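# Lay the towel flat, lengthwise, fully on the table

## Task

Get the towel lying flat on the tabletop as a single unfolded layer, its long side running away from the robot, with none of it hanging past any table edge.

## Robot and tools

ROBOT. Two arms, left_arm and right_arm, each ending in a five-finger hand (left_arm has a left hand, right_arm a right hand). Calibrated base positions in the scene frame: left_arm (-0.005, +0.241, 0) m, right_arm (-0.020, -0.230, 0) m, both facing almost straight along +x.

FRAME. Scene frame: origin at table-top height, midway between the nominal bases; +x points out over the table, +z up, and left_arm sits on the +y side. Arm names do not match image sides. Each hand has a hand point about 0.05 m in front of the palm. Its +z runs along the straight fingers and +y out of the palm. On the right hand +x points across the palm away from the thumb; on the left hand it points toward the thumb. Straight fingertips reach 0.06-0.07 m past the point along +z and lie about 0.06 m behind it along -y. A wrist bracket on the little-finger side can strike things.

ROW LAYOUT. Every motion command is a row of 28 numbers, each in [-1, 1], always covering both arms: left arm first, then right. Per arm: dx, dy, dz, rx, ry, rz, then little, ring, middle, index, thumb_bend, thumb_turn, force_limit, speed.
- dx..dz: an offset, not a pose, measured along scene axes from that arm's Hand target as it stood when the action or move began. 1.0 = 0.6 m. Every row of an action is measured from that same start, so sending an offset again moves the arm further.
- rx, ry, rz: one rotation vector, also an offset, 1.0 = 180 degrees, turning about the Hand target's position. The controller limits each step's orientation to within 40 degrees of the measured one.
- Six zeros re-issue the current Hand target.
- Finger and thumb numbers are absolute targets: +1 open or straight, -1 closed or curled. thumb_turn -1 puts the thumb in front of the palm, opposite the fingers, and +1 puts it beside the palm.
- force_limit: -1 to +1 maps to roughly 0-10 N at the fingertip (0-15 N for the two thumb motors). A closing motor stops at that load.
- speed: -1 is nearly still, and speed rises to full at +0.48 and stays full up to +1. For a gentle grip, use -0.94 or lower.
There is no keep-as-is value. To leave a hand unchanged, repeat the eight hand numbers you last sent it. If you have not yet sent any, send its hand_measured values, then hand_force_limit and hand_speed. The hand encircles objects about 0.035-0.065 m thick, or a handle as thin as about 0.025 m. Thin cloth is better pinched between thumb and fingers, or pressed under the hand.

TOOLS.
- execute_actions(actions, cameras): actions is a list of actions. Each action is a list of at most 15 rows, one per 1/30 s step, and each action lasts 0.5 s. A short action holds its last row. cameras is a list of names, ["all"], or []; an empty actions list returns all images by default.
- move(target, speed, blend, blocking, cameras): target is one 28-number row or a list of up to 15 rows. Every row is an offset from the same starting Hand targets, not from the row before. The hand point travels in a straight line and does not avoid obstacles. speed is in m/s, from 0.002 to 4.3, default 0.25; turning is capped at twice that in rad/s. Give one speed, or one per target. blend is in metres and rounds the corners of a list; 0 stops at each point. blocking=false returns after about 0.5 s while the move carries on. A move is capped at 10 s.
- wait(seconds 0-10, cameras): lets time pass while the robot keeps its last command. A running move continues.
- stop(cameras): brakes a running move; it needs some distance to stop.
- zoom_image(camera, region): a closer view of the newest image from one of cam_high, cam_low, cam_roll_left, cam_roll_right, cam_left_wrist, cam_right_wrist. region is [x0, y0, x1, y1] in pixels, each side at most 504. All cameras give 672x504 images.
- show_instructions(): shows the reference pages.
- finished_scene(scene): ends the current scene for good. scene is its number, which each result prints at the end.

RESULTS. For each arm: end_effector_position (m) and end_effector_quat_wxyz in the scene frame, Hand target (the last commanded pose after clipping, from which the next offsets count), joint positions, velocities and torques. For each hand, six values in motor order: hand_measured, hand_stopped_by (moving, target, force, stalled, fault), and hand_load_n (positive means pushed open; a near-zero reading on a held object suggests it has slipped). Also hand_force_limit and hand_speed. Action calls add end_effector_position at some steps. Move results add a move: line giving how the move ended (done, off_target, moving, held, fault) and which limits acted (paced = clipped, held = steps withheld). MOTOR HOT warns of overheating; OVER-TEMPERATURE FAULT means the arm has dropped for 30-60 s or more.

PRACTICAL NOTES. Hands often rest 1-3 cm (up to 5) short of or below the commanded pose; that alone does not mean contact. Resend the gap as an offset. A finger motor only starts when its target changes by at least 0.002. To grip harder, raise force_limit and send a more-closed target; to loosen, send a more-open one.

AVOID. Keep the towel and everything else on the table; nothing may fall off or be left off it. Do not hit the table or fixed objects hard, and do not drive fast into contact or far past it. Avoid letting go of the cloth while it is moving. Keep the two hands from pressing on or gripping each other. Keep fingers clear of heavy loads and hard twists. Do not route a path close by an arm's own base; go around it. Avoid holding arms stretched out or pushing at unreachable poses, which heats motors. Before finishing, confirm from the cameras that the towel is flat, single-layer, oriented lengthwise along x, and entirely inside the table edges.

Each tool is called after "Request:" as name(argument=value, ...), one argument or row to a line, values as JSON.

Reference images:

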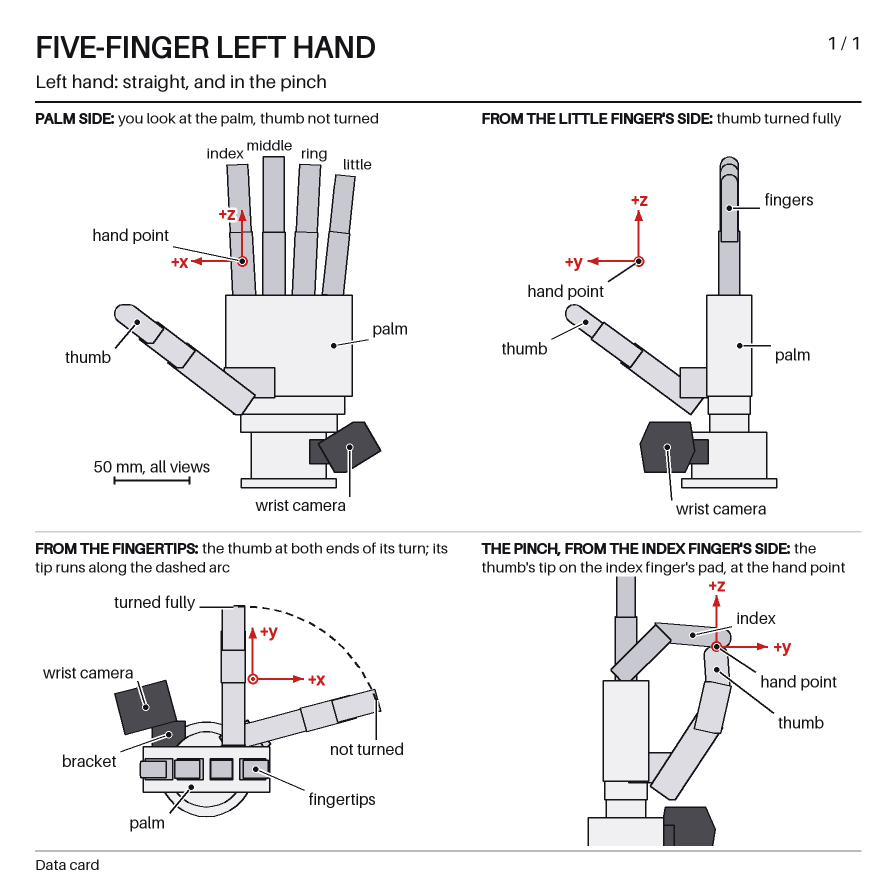

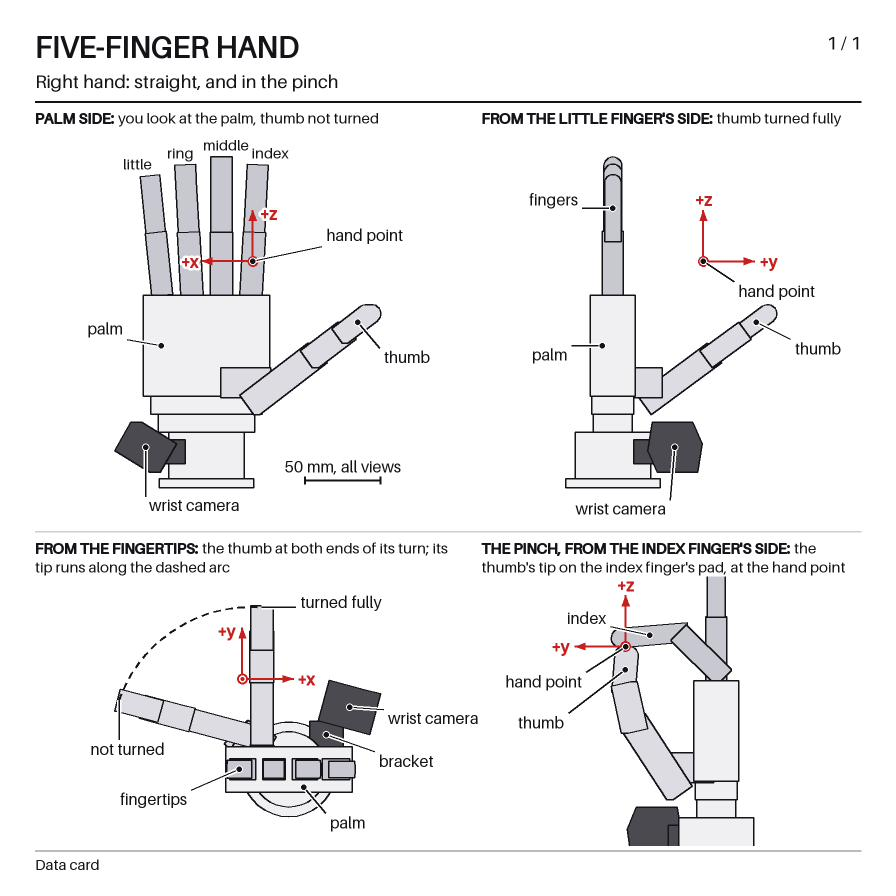

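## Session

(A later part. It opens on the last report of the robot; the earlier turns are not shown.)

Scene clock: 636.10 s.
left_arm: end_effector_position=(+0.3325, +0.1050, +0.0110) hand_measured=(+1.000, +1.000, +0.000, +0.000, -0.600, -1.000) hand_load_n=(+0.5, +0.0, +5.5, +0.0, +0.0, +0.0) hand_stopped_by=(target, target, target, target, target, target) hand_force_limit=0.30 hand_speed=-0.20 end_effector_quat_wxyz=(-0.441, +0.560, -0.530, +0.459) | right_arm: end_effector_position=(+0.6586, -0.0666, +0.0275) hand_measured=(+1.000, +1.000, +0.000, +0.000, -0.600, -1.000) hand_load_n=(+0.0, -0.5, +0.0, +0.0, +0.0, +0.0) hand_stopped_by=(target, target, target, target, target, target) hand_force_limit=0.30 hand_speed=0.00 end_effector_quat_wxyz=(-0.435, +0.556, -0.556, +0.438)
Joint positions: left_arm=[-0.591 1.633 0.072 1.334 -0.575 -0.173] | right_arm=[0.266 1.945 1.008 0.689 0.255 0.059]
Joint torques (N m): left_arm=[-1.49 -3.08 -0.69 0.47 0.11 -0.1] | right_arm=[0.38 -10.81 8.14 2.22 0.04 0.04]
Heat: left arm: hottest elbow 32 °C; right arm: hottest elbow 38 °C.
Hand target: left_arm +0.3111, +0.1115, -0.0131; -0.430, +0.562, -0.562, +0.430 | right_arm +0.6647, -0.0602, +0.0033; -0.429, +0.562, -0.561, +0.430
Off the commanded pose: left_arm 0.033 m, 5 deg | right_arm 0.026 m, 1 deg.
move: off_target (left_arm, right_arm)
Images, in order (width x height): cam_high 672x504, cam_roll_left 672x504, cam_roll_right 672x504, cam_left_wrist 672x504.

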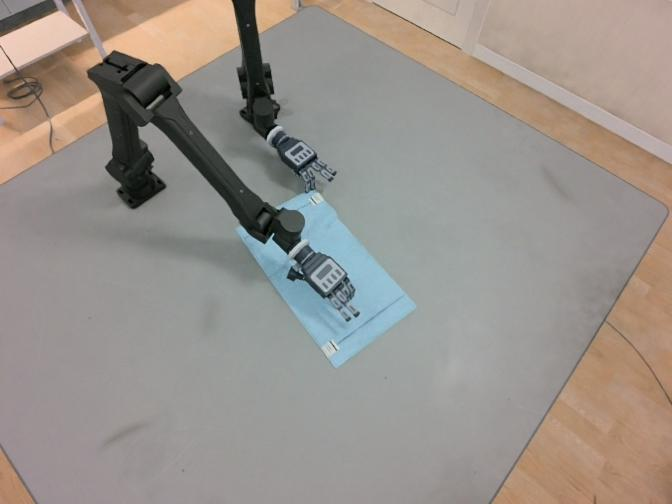

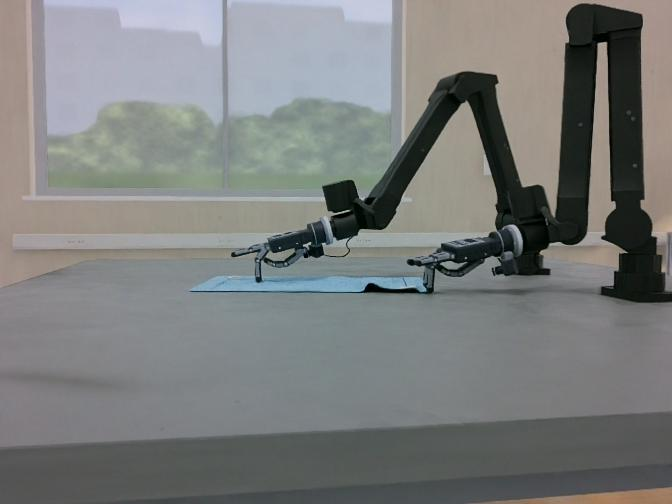

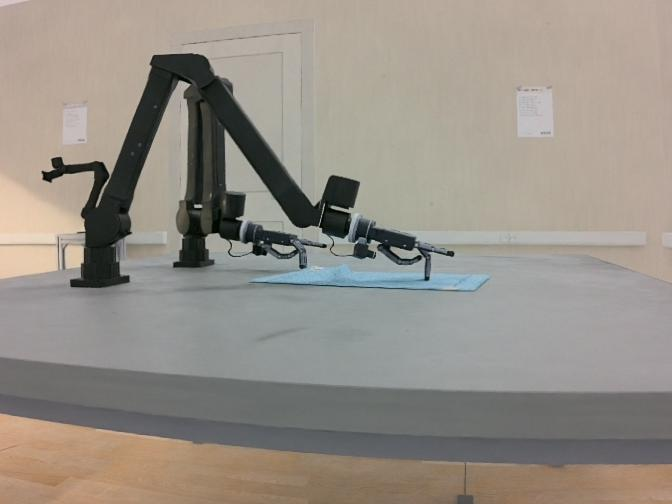

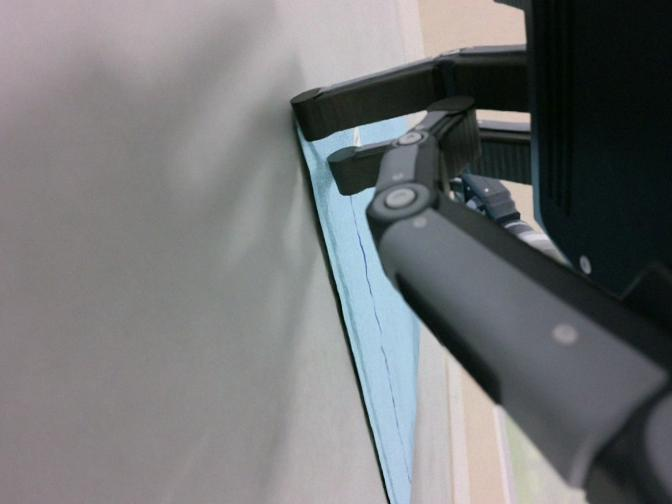

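Request:
move(
  target=[
    [-0.035,0.01,0,0,0,0,1,1,0.0,0.0,-0.6,-1,0.3,-0.2,0,0,0,0,0,0,1,1,0,0,-0.6,-1,0.3,0],
  ],
  speed=0.06,
  cameras=["cam_high","cam_roll_left","cam_roll_right"],
)

Request:
zoom_image(
  camera="cam_high",
  region=[230, 170, 430, 370],
)

Request:
zoom_image(
  camera="cam_roll_left",
  region=[180, 240, 440, 310],
)

Scene clock: 642.37 s.
left_arm: end_effector_position=(+0.3283, +0.1039, +0.0146) hand_measured=(+1.000, +1.000, +0.000, +0.000, -0.600, -1.000) hand_load_n=(+0.0, +0.0, +2.0, +0.0, +0.0, +0.0) hand_stopped_by=(target, target, target, target, target, target) hand_force_limit=0.30 hand_speed=-0.20 end_effector_quat_wxyz=(-0.440, +0.559, -0.527, +0.465) | right_arm: end_effector_position=(+0.6586, -0.0666, +0.0275) hand_measured=(+1.000, +1.000, +0.000, +0.000, -0.600, -1.000) hand_load_n=(+0.0, +0.0, -0.5, +0.0, +0.0, +0.0) hand_stopped_by=(target, target, target, target, target, target) hand_force_limit=0.30 hand_speed=0.00 end_effector_quat_wxyz=(-0.435, +0.556, -0.556, +0.438)
Joint positions: left_arm=[-0.602 1.624 0.06 1.346 -0.581 -0.178] | right_arm=[0.266 1.945 1.008 0.689 0.255 0.06]
Joint torques (N m): left_arm=[0.09 -4.25 1.88 1.32 -0.02 -0.07] | right_arm=[0.38 -10.75 8.14 2.22 0.04 0.04]
Heat: left arm: hottest elbow 32 °C; right arm: hottest elbow 37 °C.
Hand target: left_arm +0.3272, +0.1056, +0.0110; -0.439, +0.560, -0.531, +0.460 (not the last commanded pose) | right_arm +0.6647, -0.0602, +0.0033; -0.429, +0.562, -0.561, +0.430
Off the commanded pose: left_arm 0.049 m, 6 deg | right_arm 0.026 m, 1 deg.
move: held (left_arm; a check stopped the path), off_target (right_arm); limits=held
pose unreachable (left arm): on one or more control steps of this call, first in action 0 (counted from 0), this arm could not follow its commanded pose, so it was not sent that pose on those steps. It may still have moved: this result reports where it is.
cause: moving toward the commanded pose would bring two parts of the arm too close to each other (joints 2 (shoulder) and 3 (elbow) lie between them).
Images, in order (width x height): cam_high 672x504, cam_roll_left 672x504, cam_roll_right 672x504.

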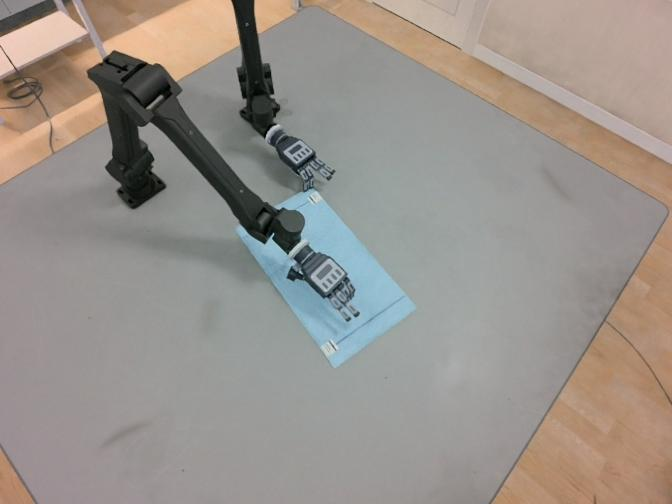

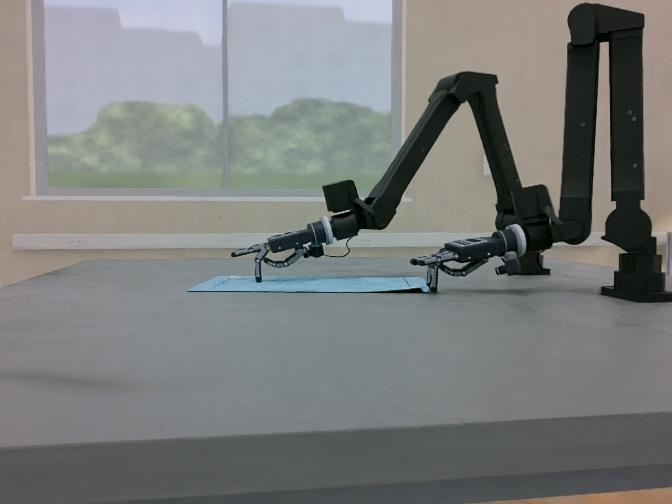

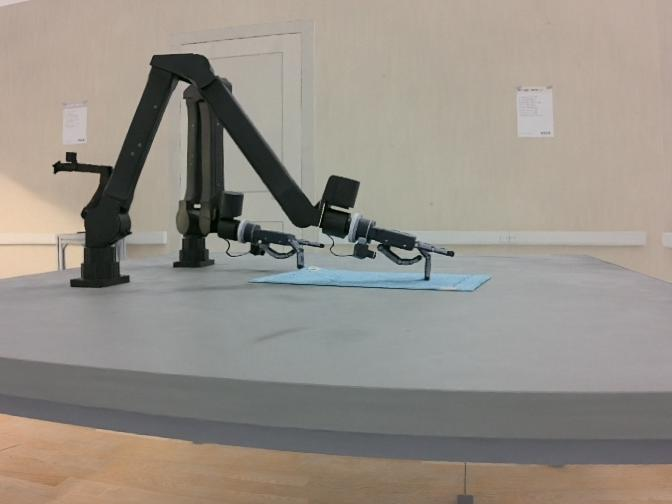

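Scaled by 2.520.

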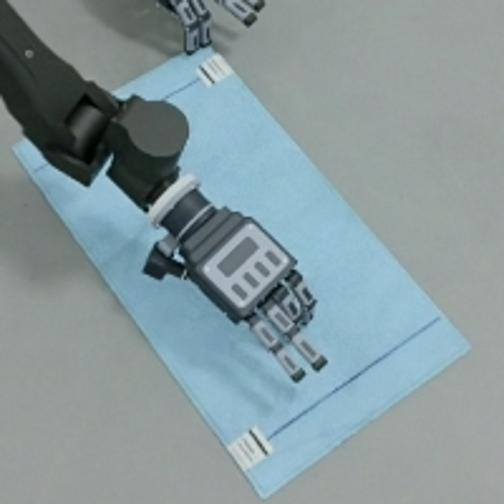

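Scaled by 1.938.

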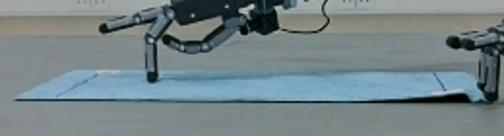

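Request:
move(
  target=[
    [0.01,0.0,0.15,0,0,0,1,1,0.0,0.0,-0.6,-1,0.3,-0.2,0,0,0,0,0,0,1,1,0,0,-0.6,-1,0.3,0],
    [0.01,0.15,0.35,0,0,0,1,1,0.0,0.0,-0.6,-1,0.3,-0.2,0,0,0.2,0,0,0,1,1,0,0,-0.6,-1,0.3,0],
    [0.01,0.2,0.35,0,0,0,1,1,0.0,0.0,-0.6,-1,0.3,-0.2,-0.3,-0.35,0.4,0,0,0,1,1,0,0,-0.6,-1,0.3,0],
  ],
  speed=0.2,
  blend=0.02,
  cameras=["all"],
)

Request:
zoom_image(
  camera="cam_high",
  region=[220, 170, 430, 380],
)

Request:
zoom_image(
  camera="cam_roll_left",
  region=[180, 240, 440, 310],
)

Request:
zoom_image(
  camera="cam_low",
  region=[260, 220, 430, 330],
)

Scene clock: 651.93 s.
left_arm: end_effector_position=(+0.3260, +0.2221, +0.1961) hand_measured=(+1.000, +1.000, +0.000, +0.000, -0.600, -1.000) hand_load_n=(+0.0, +0.0, +0.0, +0.0, +0.0, +0.0) hand_stopped_by=(target, target, target, target, target, target) hand_force_limit=0.30 hand_speed=-0.20 end_effector_quat_wxyz=(-0.428, +0.568, -0.535, +0.456) | right_arm: end_effector_position=(+0.4913, -0.2662, +0.2508) hand_measured=(+1.000, +1.000, +0.000, +0.000, -0.600, -1.000) hand_load_n=(+0.0, +0.0, +0.0, +0.0, +0.0, +0.0) hand_stopped_by=(target, target, target, target, target, target) hand_force_limit=0.30 hand_speed=0.00 end_effector_quat_wxyz=(-0.438, +0.557, -0.558, +0.431)
Joint positions: left_arm=[0.093 0.414 0.326 -0.133 0.104 -0.038] | right_arm=[-0.193 1.103 0.772 0.08 -0.2 -0.042]
Joint torques (N m): left_arm=[0.56 1.44 14.74 1.32 0.14 0] | right_arm=[-0.67 -6.59 7.8 1.57 -0.13 -0.22]
Heat: left arm: hottest elbow 32 °C; right arm: hottest elbow 37 °C.
Hand target: left_arm +0.3332, +0.2257, +0.2211; -0.439, +0.560, -0.531, +0.460 | right_arm +0.4847, -0.2702, +0.2433; -0.430, +0.562, -0.561, +0.430
Off the commanded pose: left_arm 0.026 m, 2 deg | right_arm 0.011 m, 1 deg.
move: off_target (left_arm, right_arm)

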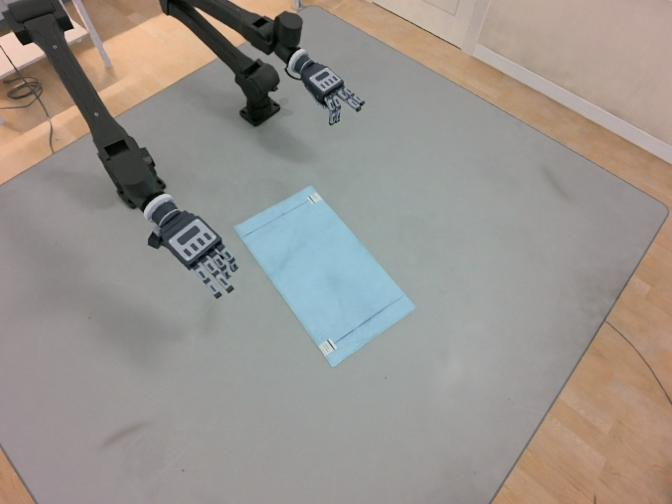

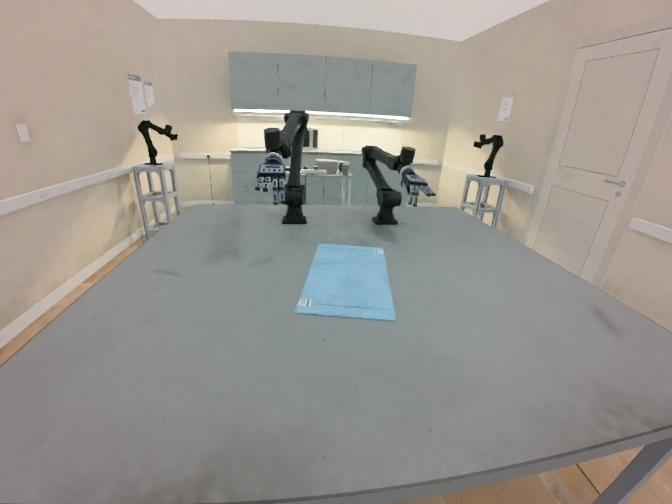

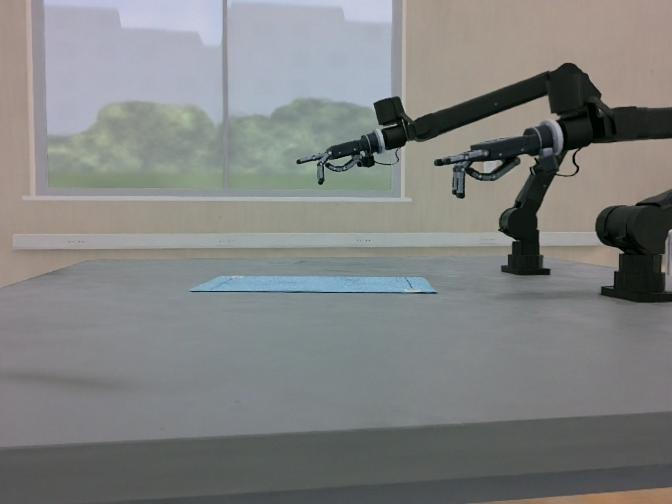

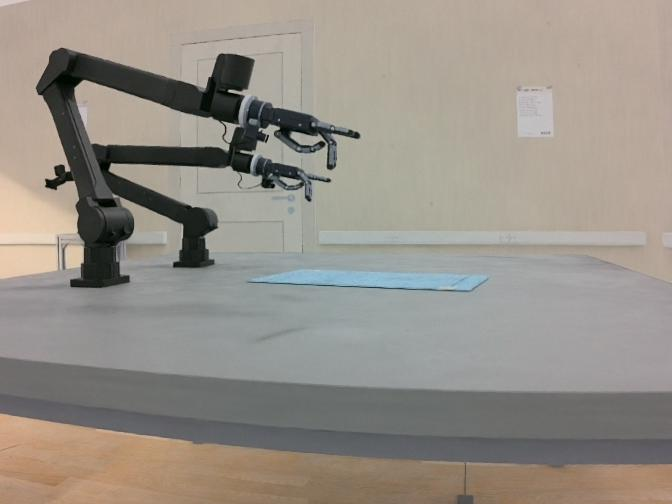

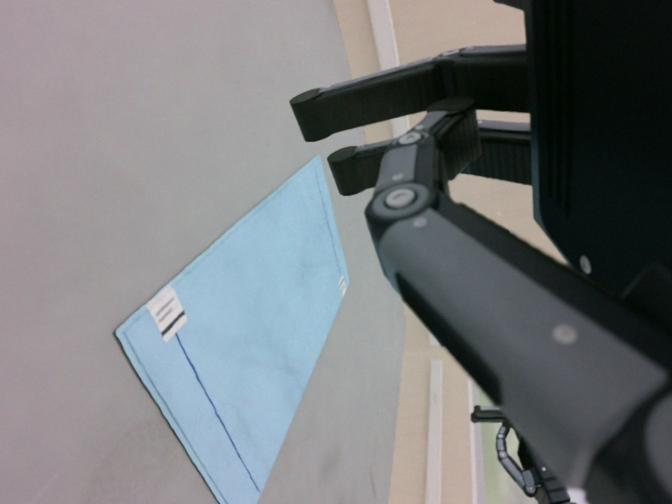

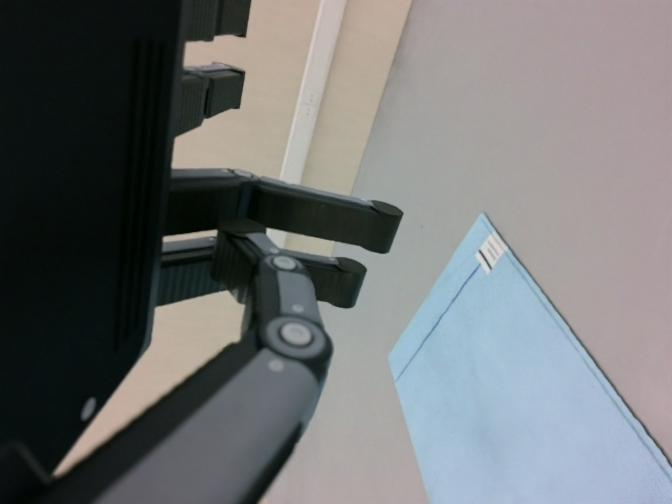

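Scaled by 2.400.

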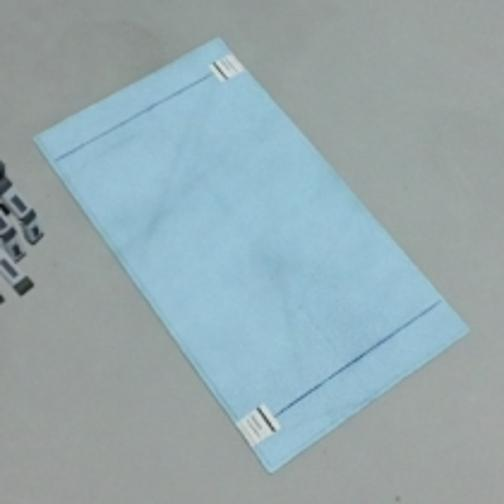

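Scaled by 1.938.

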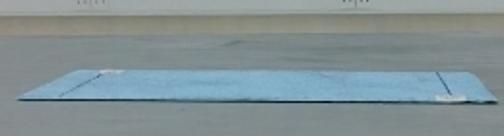

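Scaled by 2.965.

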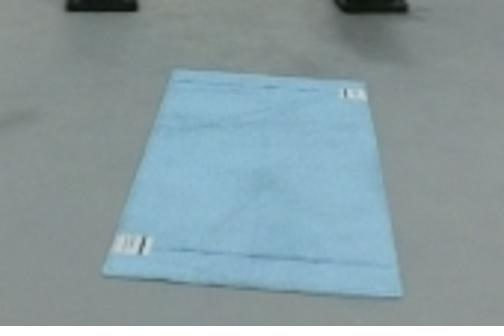

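Request:
move(
  target=[0.045,-0.426,-0.2,0.0176,0.0214,-0.0656,0,0,0,0,-0.6,-1,0.3,0,0.359,0.409,-0.24,0,0,-0.061,0,0,0,0,-0.6,-1,0.3,0],
  speed=0.2,
  cameras=["all"],
)

Scene clock: 701.87 s.
left_arm: end_effector_position=(+0.3481, -0.0149, +0.0855) hand_measured=(+0.000, +0.000, +0.000, +0.000, -0.600, -1.000) hand_load_n=(+0.0, +0.0, +0.0, +0.0, +0.0, +0.0) hand_stopped_by=(target, target, target, target, target, target) hand_force_limit=0.30 hand_speed=0.00 end_effector_quat_wxyz=(+0.387, -0.505, +0.626, -0.451) | right_arm: end_effector_position=(+0.6828, -0.0334, +0.0929) hand_measured=(+0.000, +0.000, +0.000, +0.000, -0.600, -1.000) hand_load_n=(+0.0, +0.0, +0.0, +0.0, +0.0, +0.0) hand_stopped_by=(target, target, target, target, target, target) hand_force_limit=0.30 hand_speed=0.00 end_effector_quat_wxyz=(+0.375, -0.515, +0.611, -0.469)
Joint positions: left_arm=[-0.804 1.202 0.375 0.468 -0.58 -0.172] | right_arm=[0.369 1.878 1.195 0.354 0.532 0.147]
Joint torques (N m): left_arm=[-0.67 -3.31 10.77 2.33 -0.27 -0.15] | right_arm=[0.15 -13.27 11.37 1.98 0.17 0.08]
Heat: left arm: hottest elbow 36 °C; right arm: hottest elbow 36 °C.
Hand target: left_arm +0.3602, -0.0298, +0.1010; +0.387, -0.505, +0.613, -0.469 | right_arm +0.7001, -0.0248, +0.0994; +0.387, -0.505, +0.613, -0.469
Off the commanded pose: left_arm 0.025 m, 3 deg | right_arm 0.020 m, 2 deg.
move: off_target (left_arm, right_arm)

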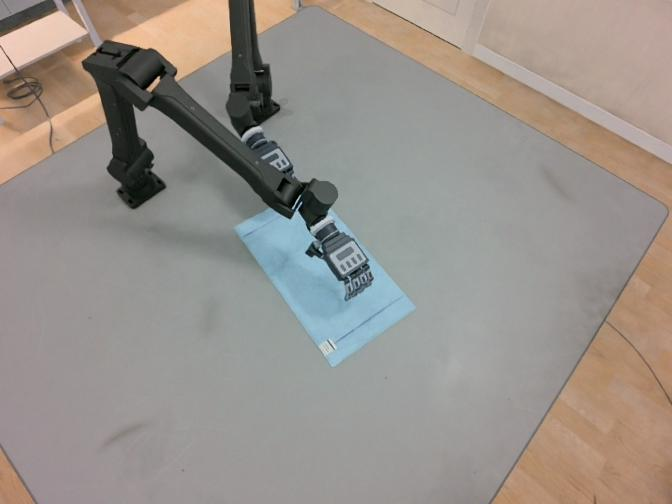

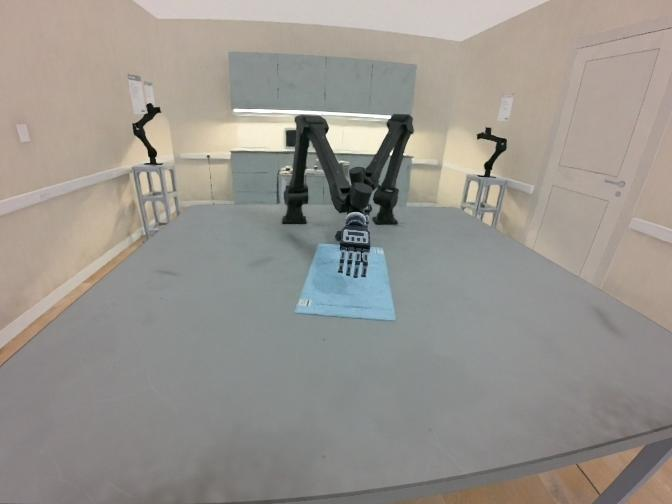

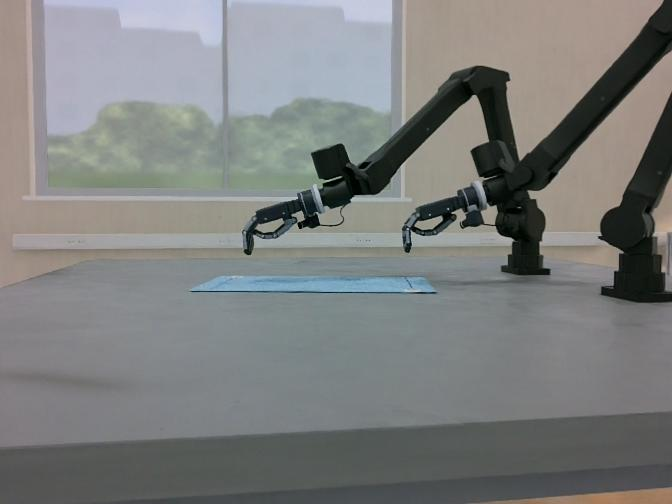

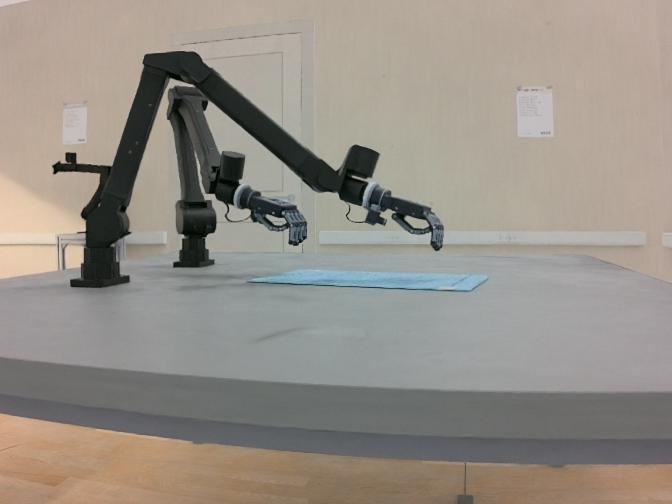

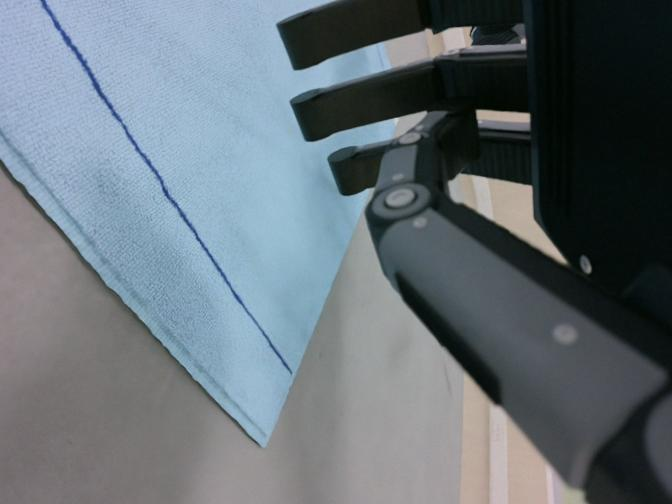

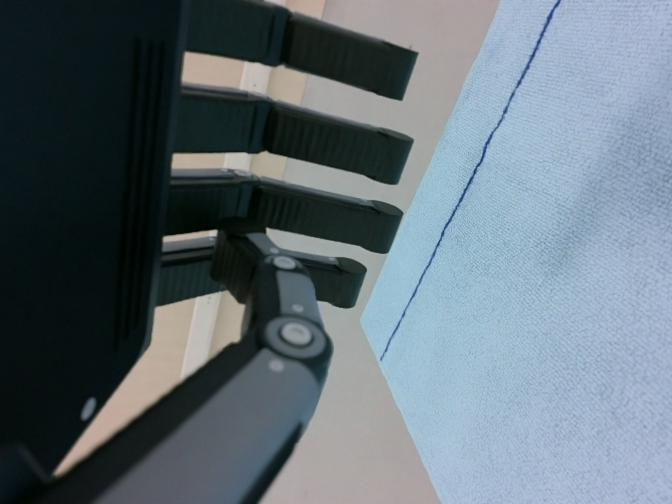

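Request:
move(
  target=[0,0,-0.185,0,0,0,0,0,0,0,-0.6,-1,0.3,0,0.0,-0.05,-0.165,0,0,0,0,0,0,0,-0.6,-1,0.3,0],
  speed=0.1,
  cameras=["all"],
)

Scene clock: 713.43 s.
left_arm: end_effector_position=(+0.3683, -0.0340, +0.0144) hand_measured=(+0.000, +0.000, +0.000, +0.000, -0.600, -1.000) hand_load_n=(+0.0, +0.0, -0.5, +0.0, +0.0, +0.0) hand_stopped_by=(target, target, target, target, target, target) hand_force_limit=0.30 hand_speed=0.00 end_effector_quat_wxyz=(+0.392, -0.505, +0.593, -0.490) | right_arm: end_effector_position=(+0.7038, -0.0455, +0.0308) hand_measured=(+0.000, +0.000, +0.000, +0.000, -0.600, -1.000) hand_load_n=(+0.0, +0.0, +0.0, +0.0, +0.0, +0.0) hand_stopped_by=(target, target, target, target, target, target) hand_force_limit=0.30 hand_speed=0.00 end_effector_quat_wxyz=(+0.402, -0.497, +0.607, -0.472)
Joint positions: left_arm=[-0.804 1.661 0.351 1.052 -0.587 -0.176] | right_arm=[0.333 2.032 1.187 0.58 0.49 0.147]
Joint torques (N m): left_arm=[-0.62 -3.96 3.54 1.25 0.08 -0.1] | right_arm=[-0.73 -13.57 5.67 2.7 -0.02 -0.11]
Heat: left arm: hottest elbow 36 °C; right arm: hottest elbow 38 °C.
Hand target: left_arm +0.3603, -0.0299, -0.0099; +0.387, -0.505, +0.613, -0.469 | right_arm +0.7001, -0.0547, +0.0004; +0.387, -0.506, +0.612, -0.469
Off the commanded pose: left_arm 0.026 m, 3 deg | right_arm 0.032 m, 2 deg.
move: off_target (left_arm, right_arm)

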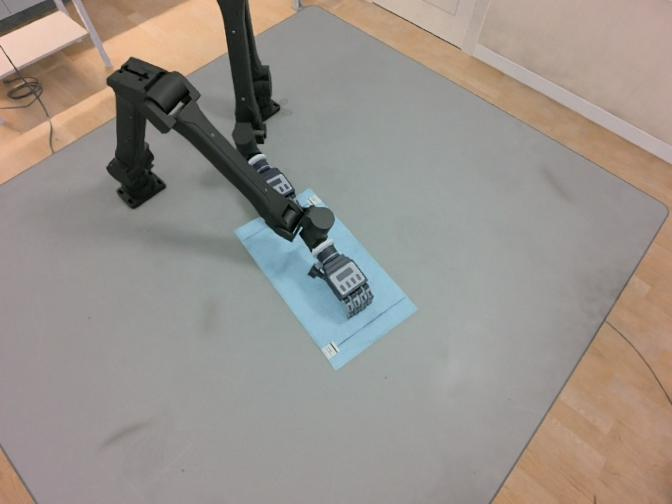

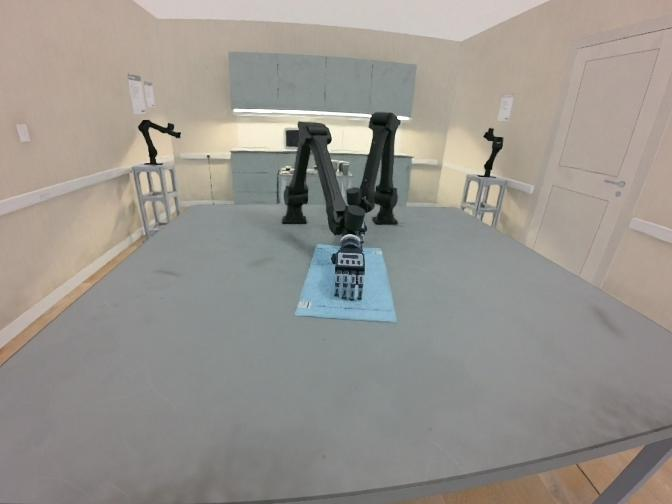

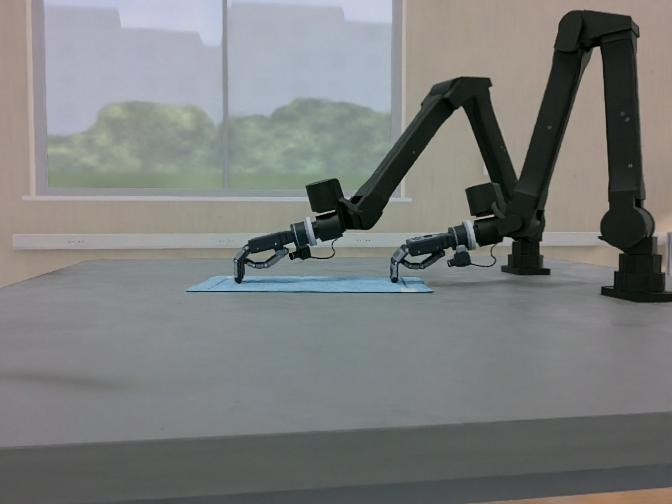

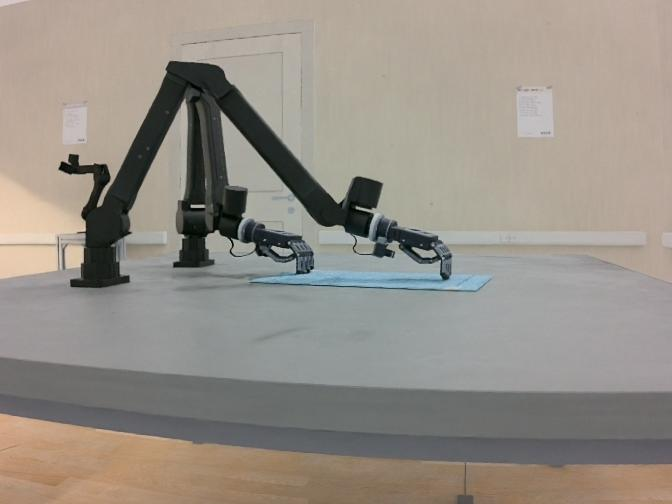

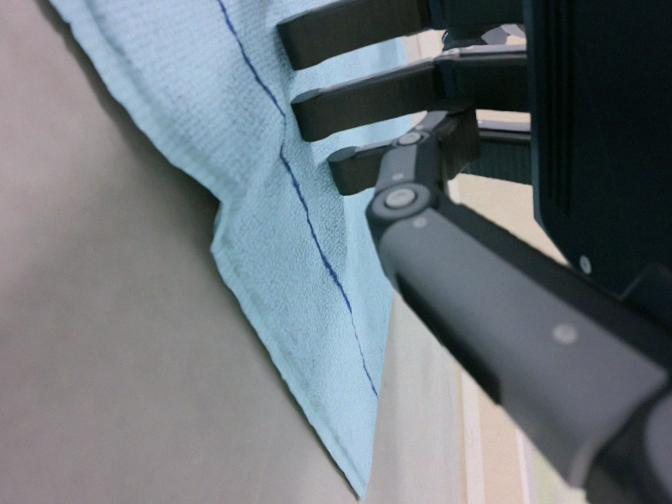

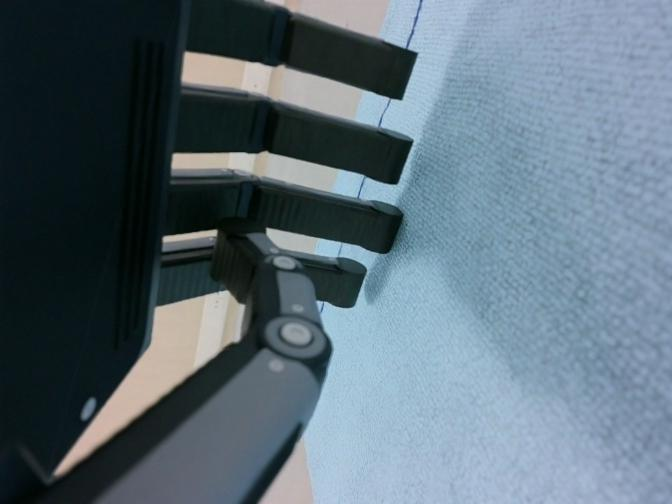

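Request:
move(
  target=[-0.04,-0.075,0,0,0,0.061,0,0,0,0,-0.6,-1,0.3,0,0.02,0.075,0,0,0,0.061,0,0,0,0,-0.6,-1,0.3,0],
  speed=0.04,
  cameras=["all"],
)

Request:
zoom_image(
  camera="cam_high",
  region=[220, 170, 430, 380],
)

Scene clock: 725.53 s.
left_arm: end_effector_position=(+0.3498, -0.0689, +0.0143) hand_measured=(+0.000, +0.000, +0.000, +0.000, -0.600, -1.000) hand_load_n=(+0.0, +0.0, +5.5, +0.0, +0.0, +0.0) hand_stopped_by=(target, target, target, target, target, target) hand_force_limit=0.30 hand_speed=0.00 end_effector_quat_wxyz=(-0.438, +0.572, -0.531, +0.446) | right_arm: end_effector_position=(+0.7025, -0.0155, +0.0293) hand_measured=(+0.000, +0.000, +0.000, +0.000, -0.600, -1.000) hand_load_n=(+0.0, -0.5, -3.0, +0.0, +0.0, +0.0) hand_stopped_by=(target, target, target, target, target, target) hand_force_limit=0.30 hand_speed=0.00 end_effector_quat_wxyz=(-0.438, +0.551, -0.562, +0.435)
Joint positions: left_arm=[-1.018 1.672 0.469 0.791 -0.995 -0.398] | right_arm=[0.332 2.037 1.192 0.592 0.322 0.094]
Joint torques (N m): left_arm=[-2.55 -5.13 4.7 0.2 0.41 -0.2] | right_arm=[0.09 -11.93 9.54 2.19 -0.24 -0.15]
Heat: left arm: hottest elbow 35 °C; right arm: hottest elbow 37 °C.
Hand target: left_arm +0.3362, -0.0748, -0.0100; -0.430, +0.561, -0.562, +0.429 | right_arm +0.7121, -0.0098, +0.0004; -0.430, +0.562, -0.561, +0.430
Off the commanded pose: left_arm 0.028 m, 4 deg | right_arm 0.031 m, 2 deg.
move: off_target (left_arm, right_arm)

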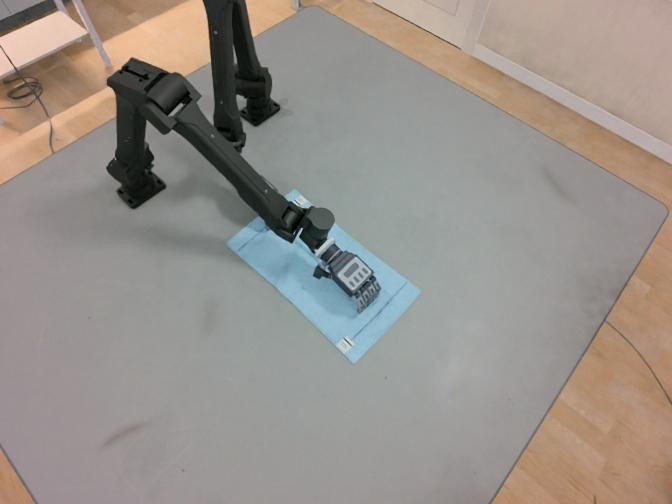

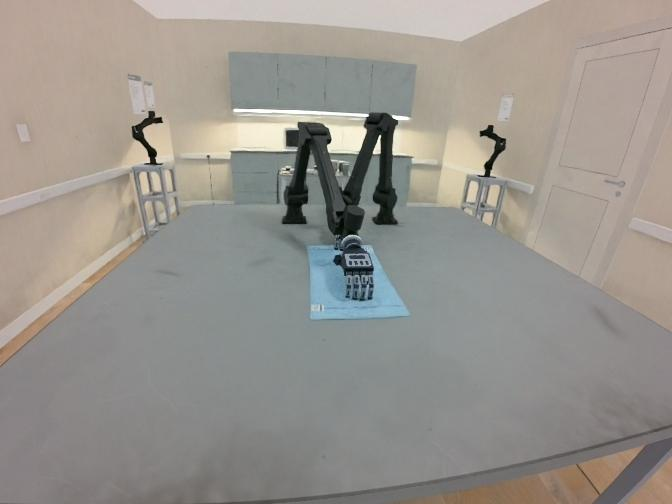

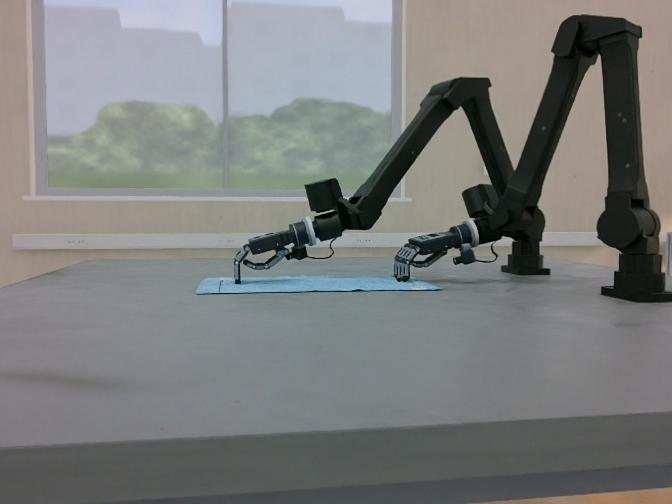

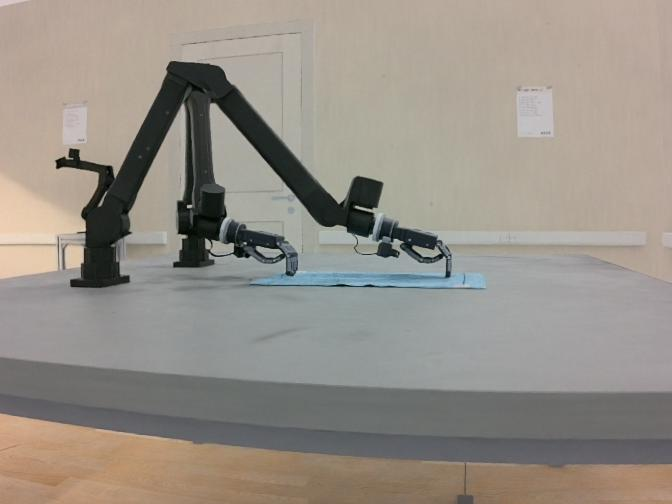

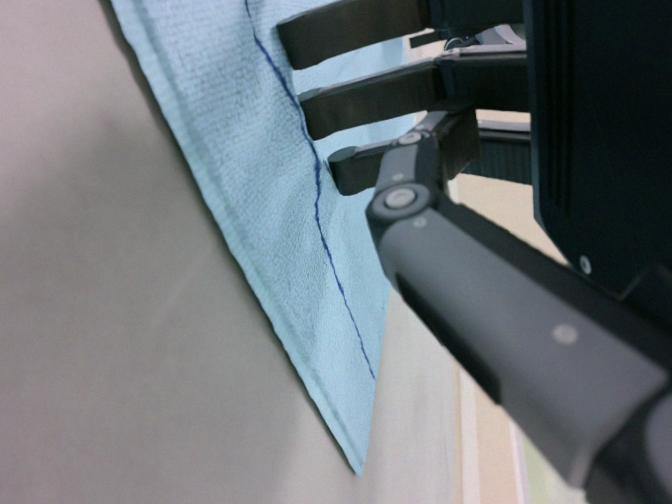

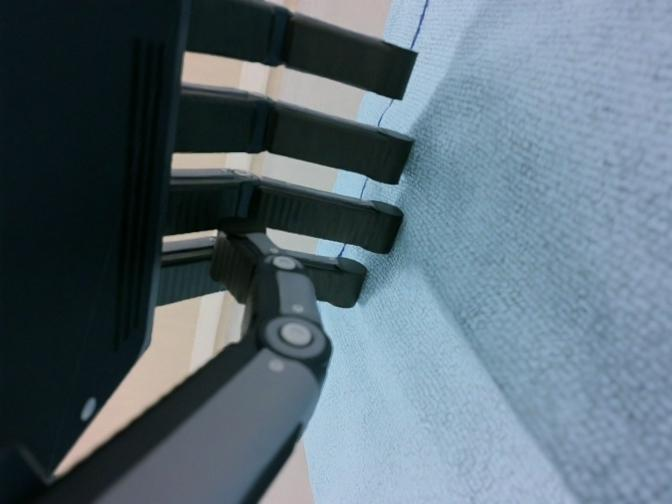

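Scaled by 2.400.

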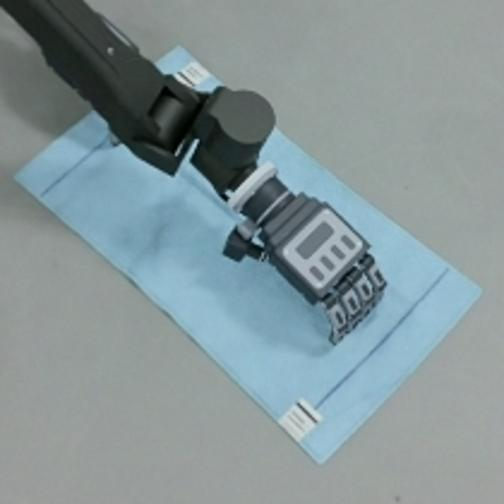

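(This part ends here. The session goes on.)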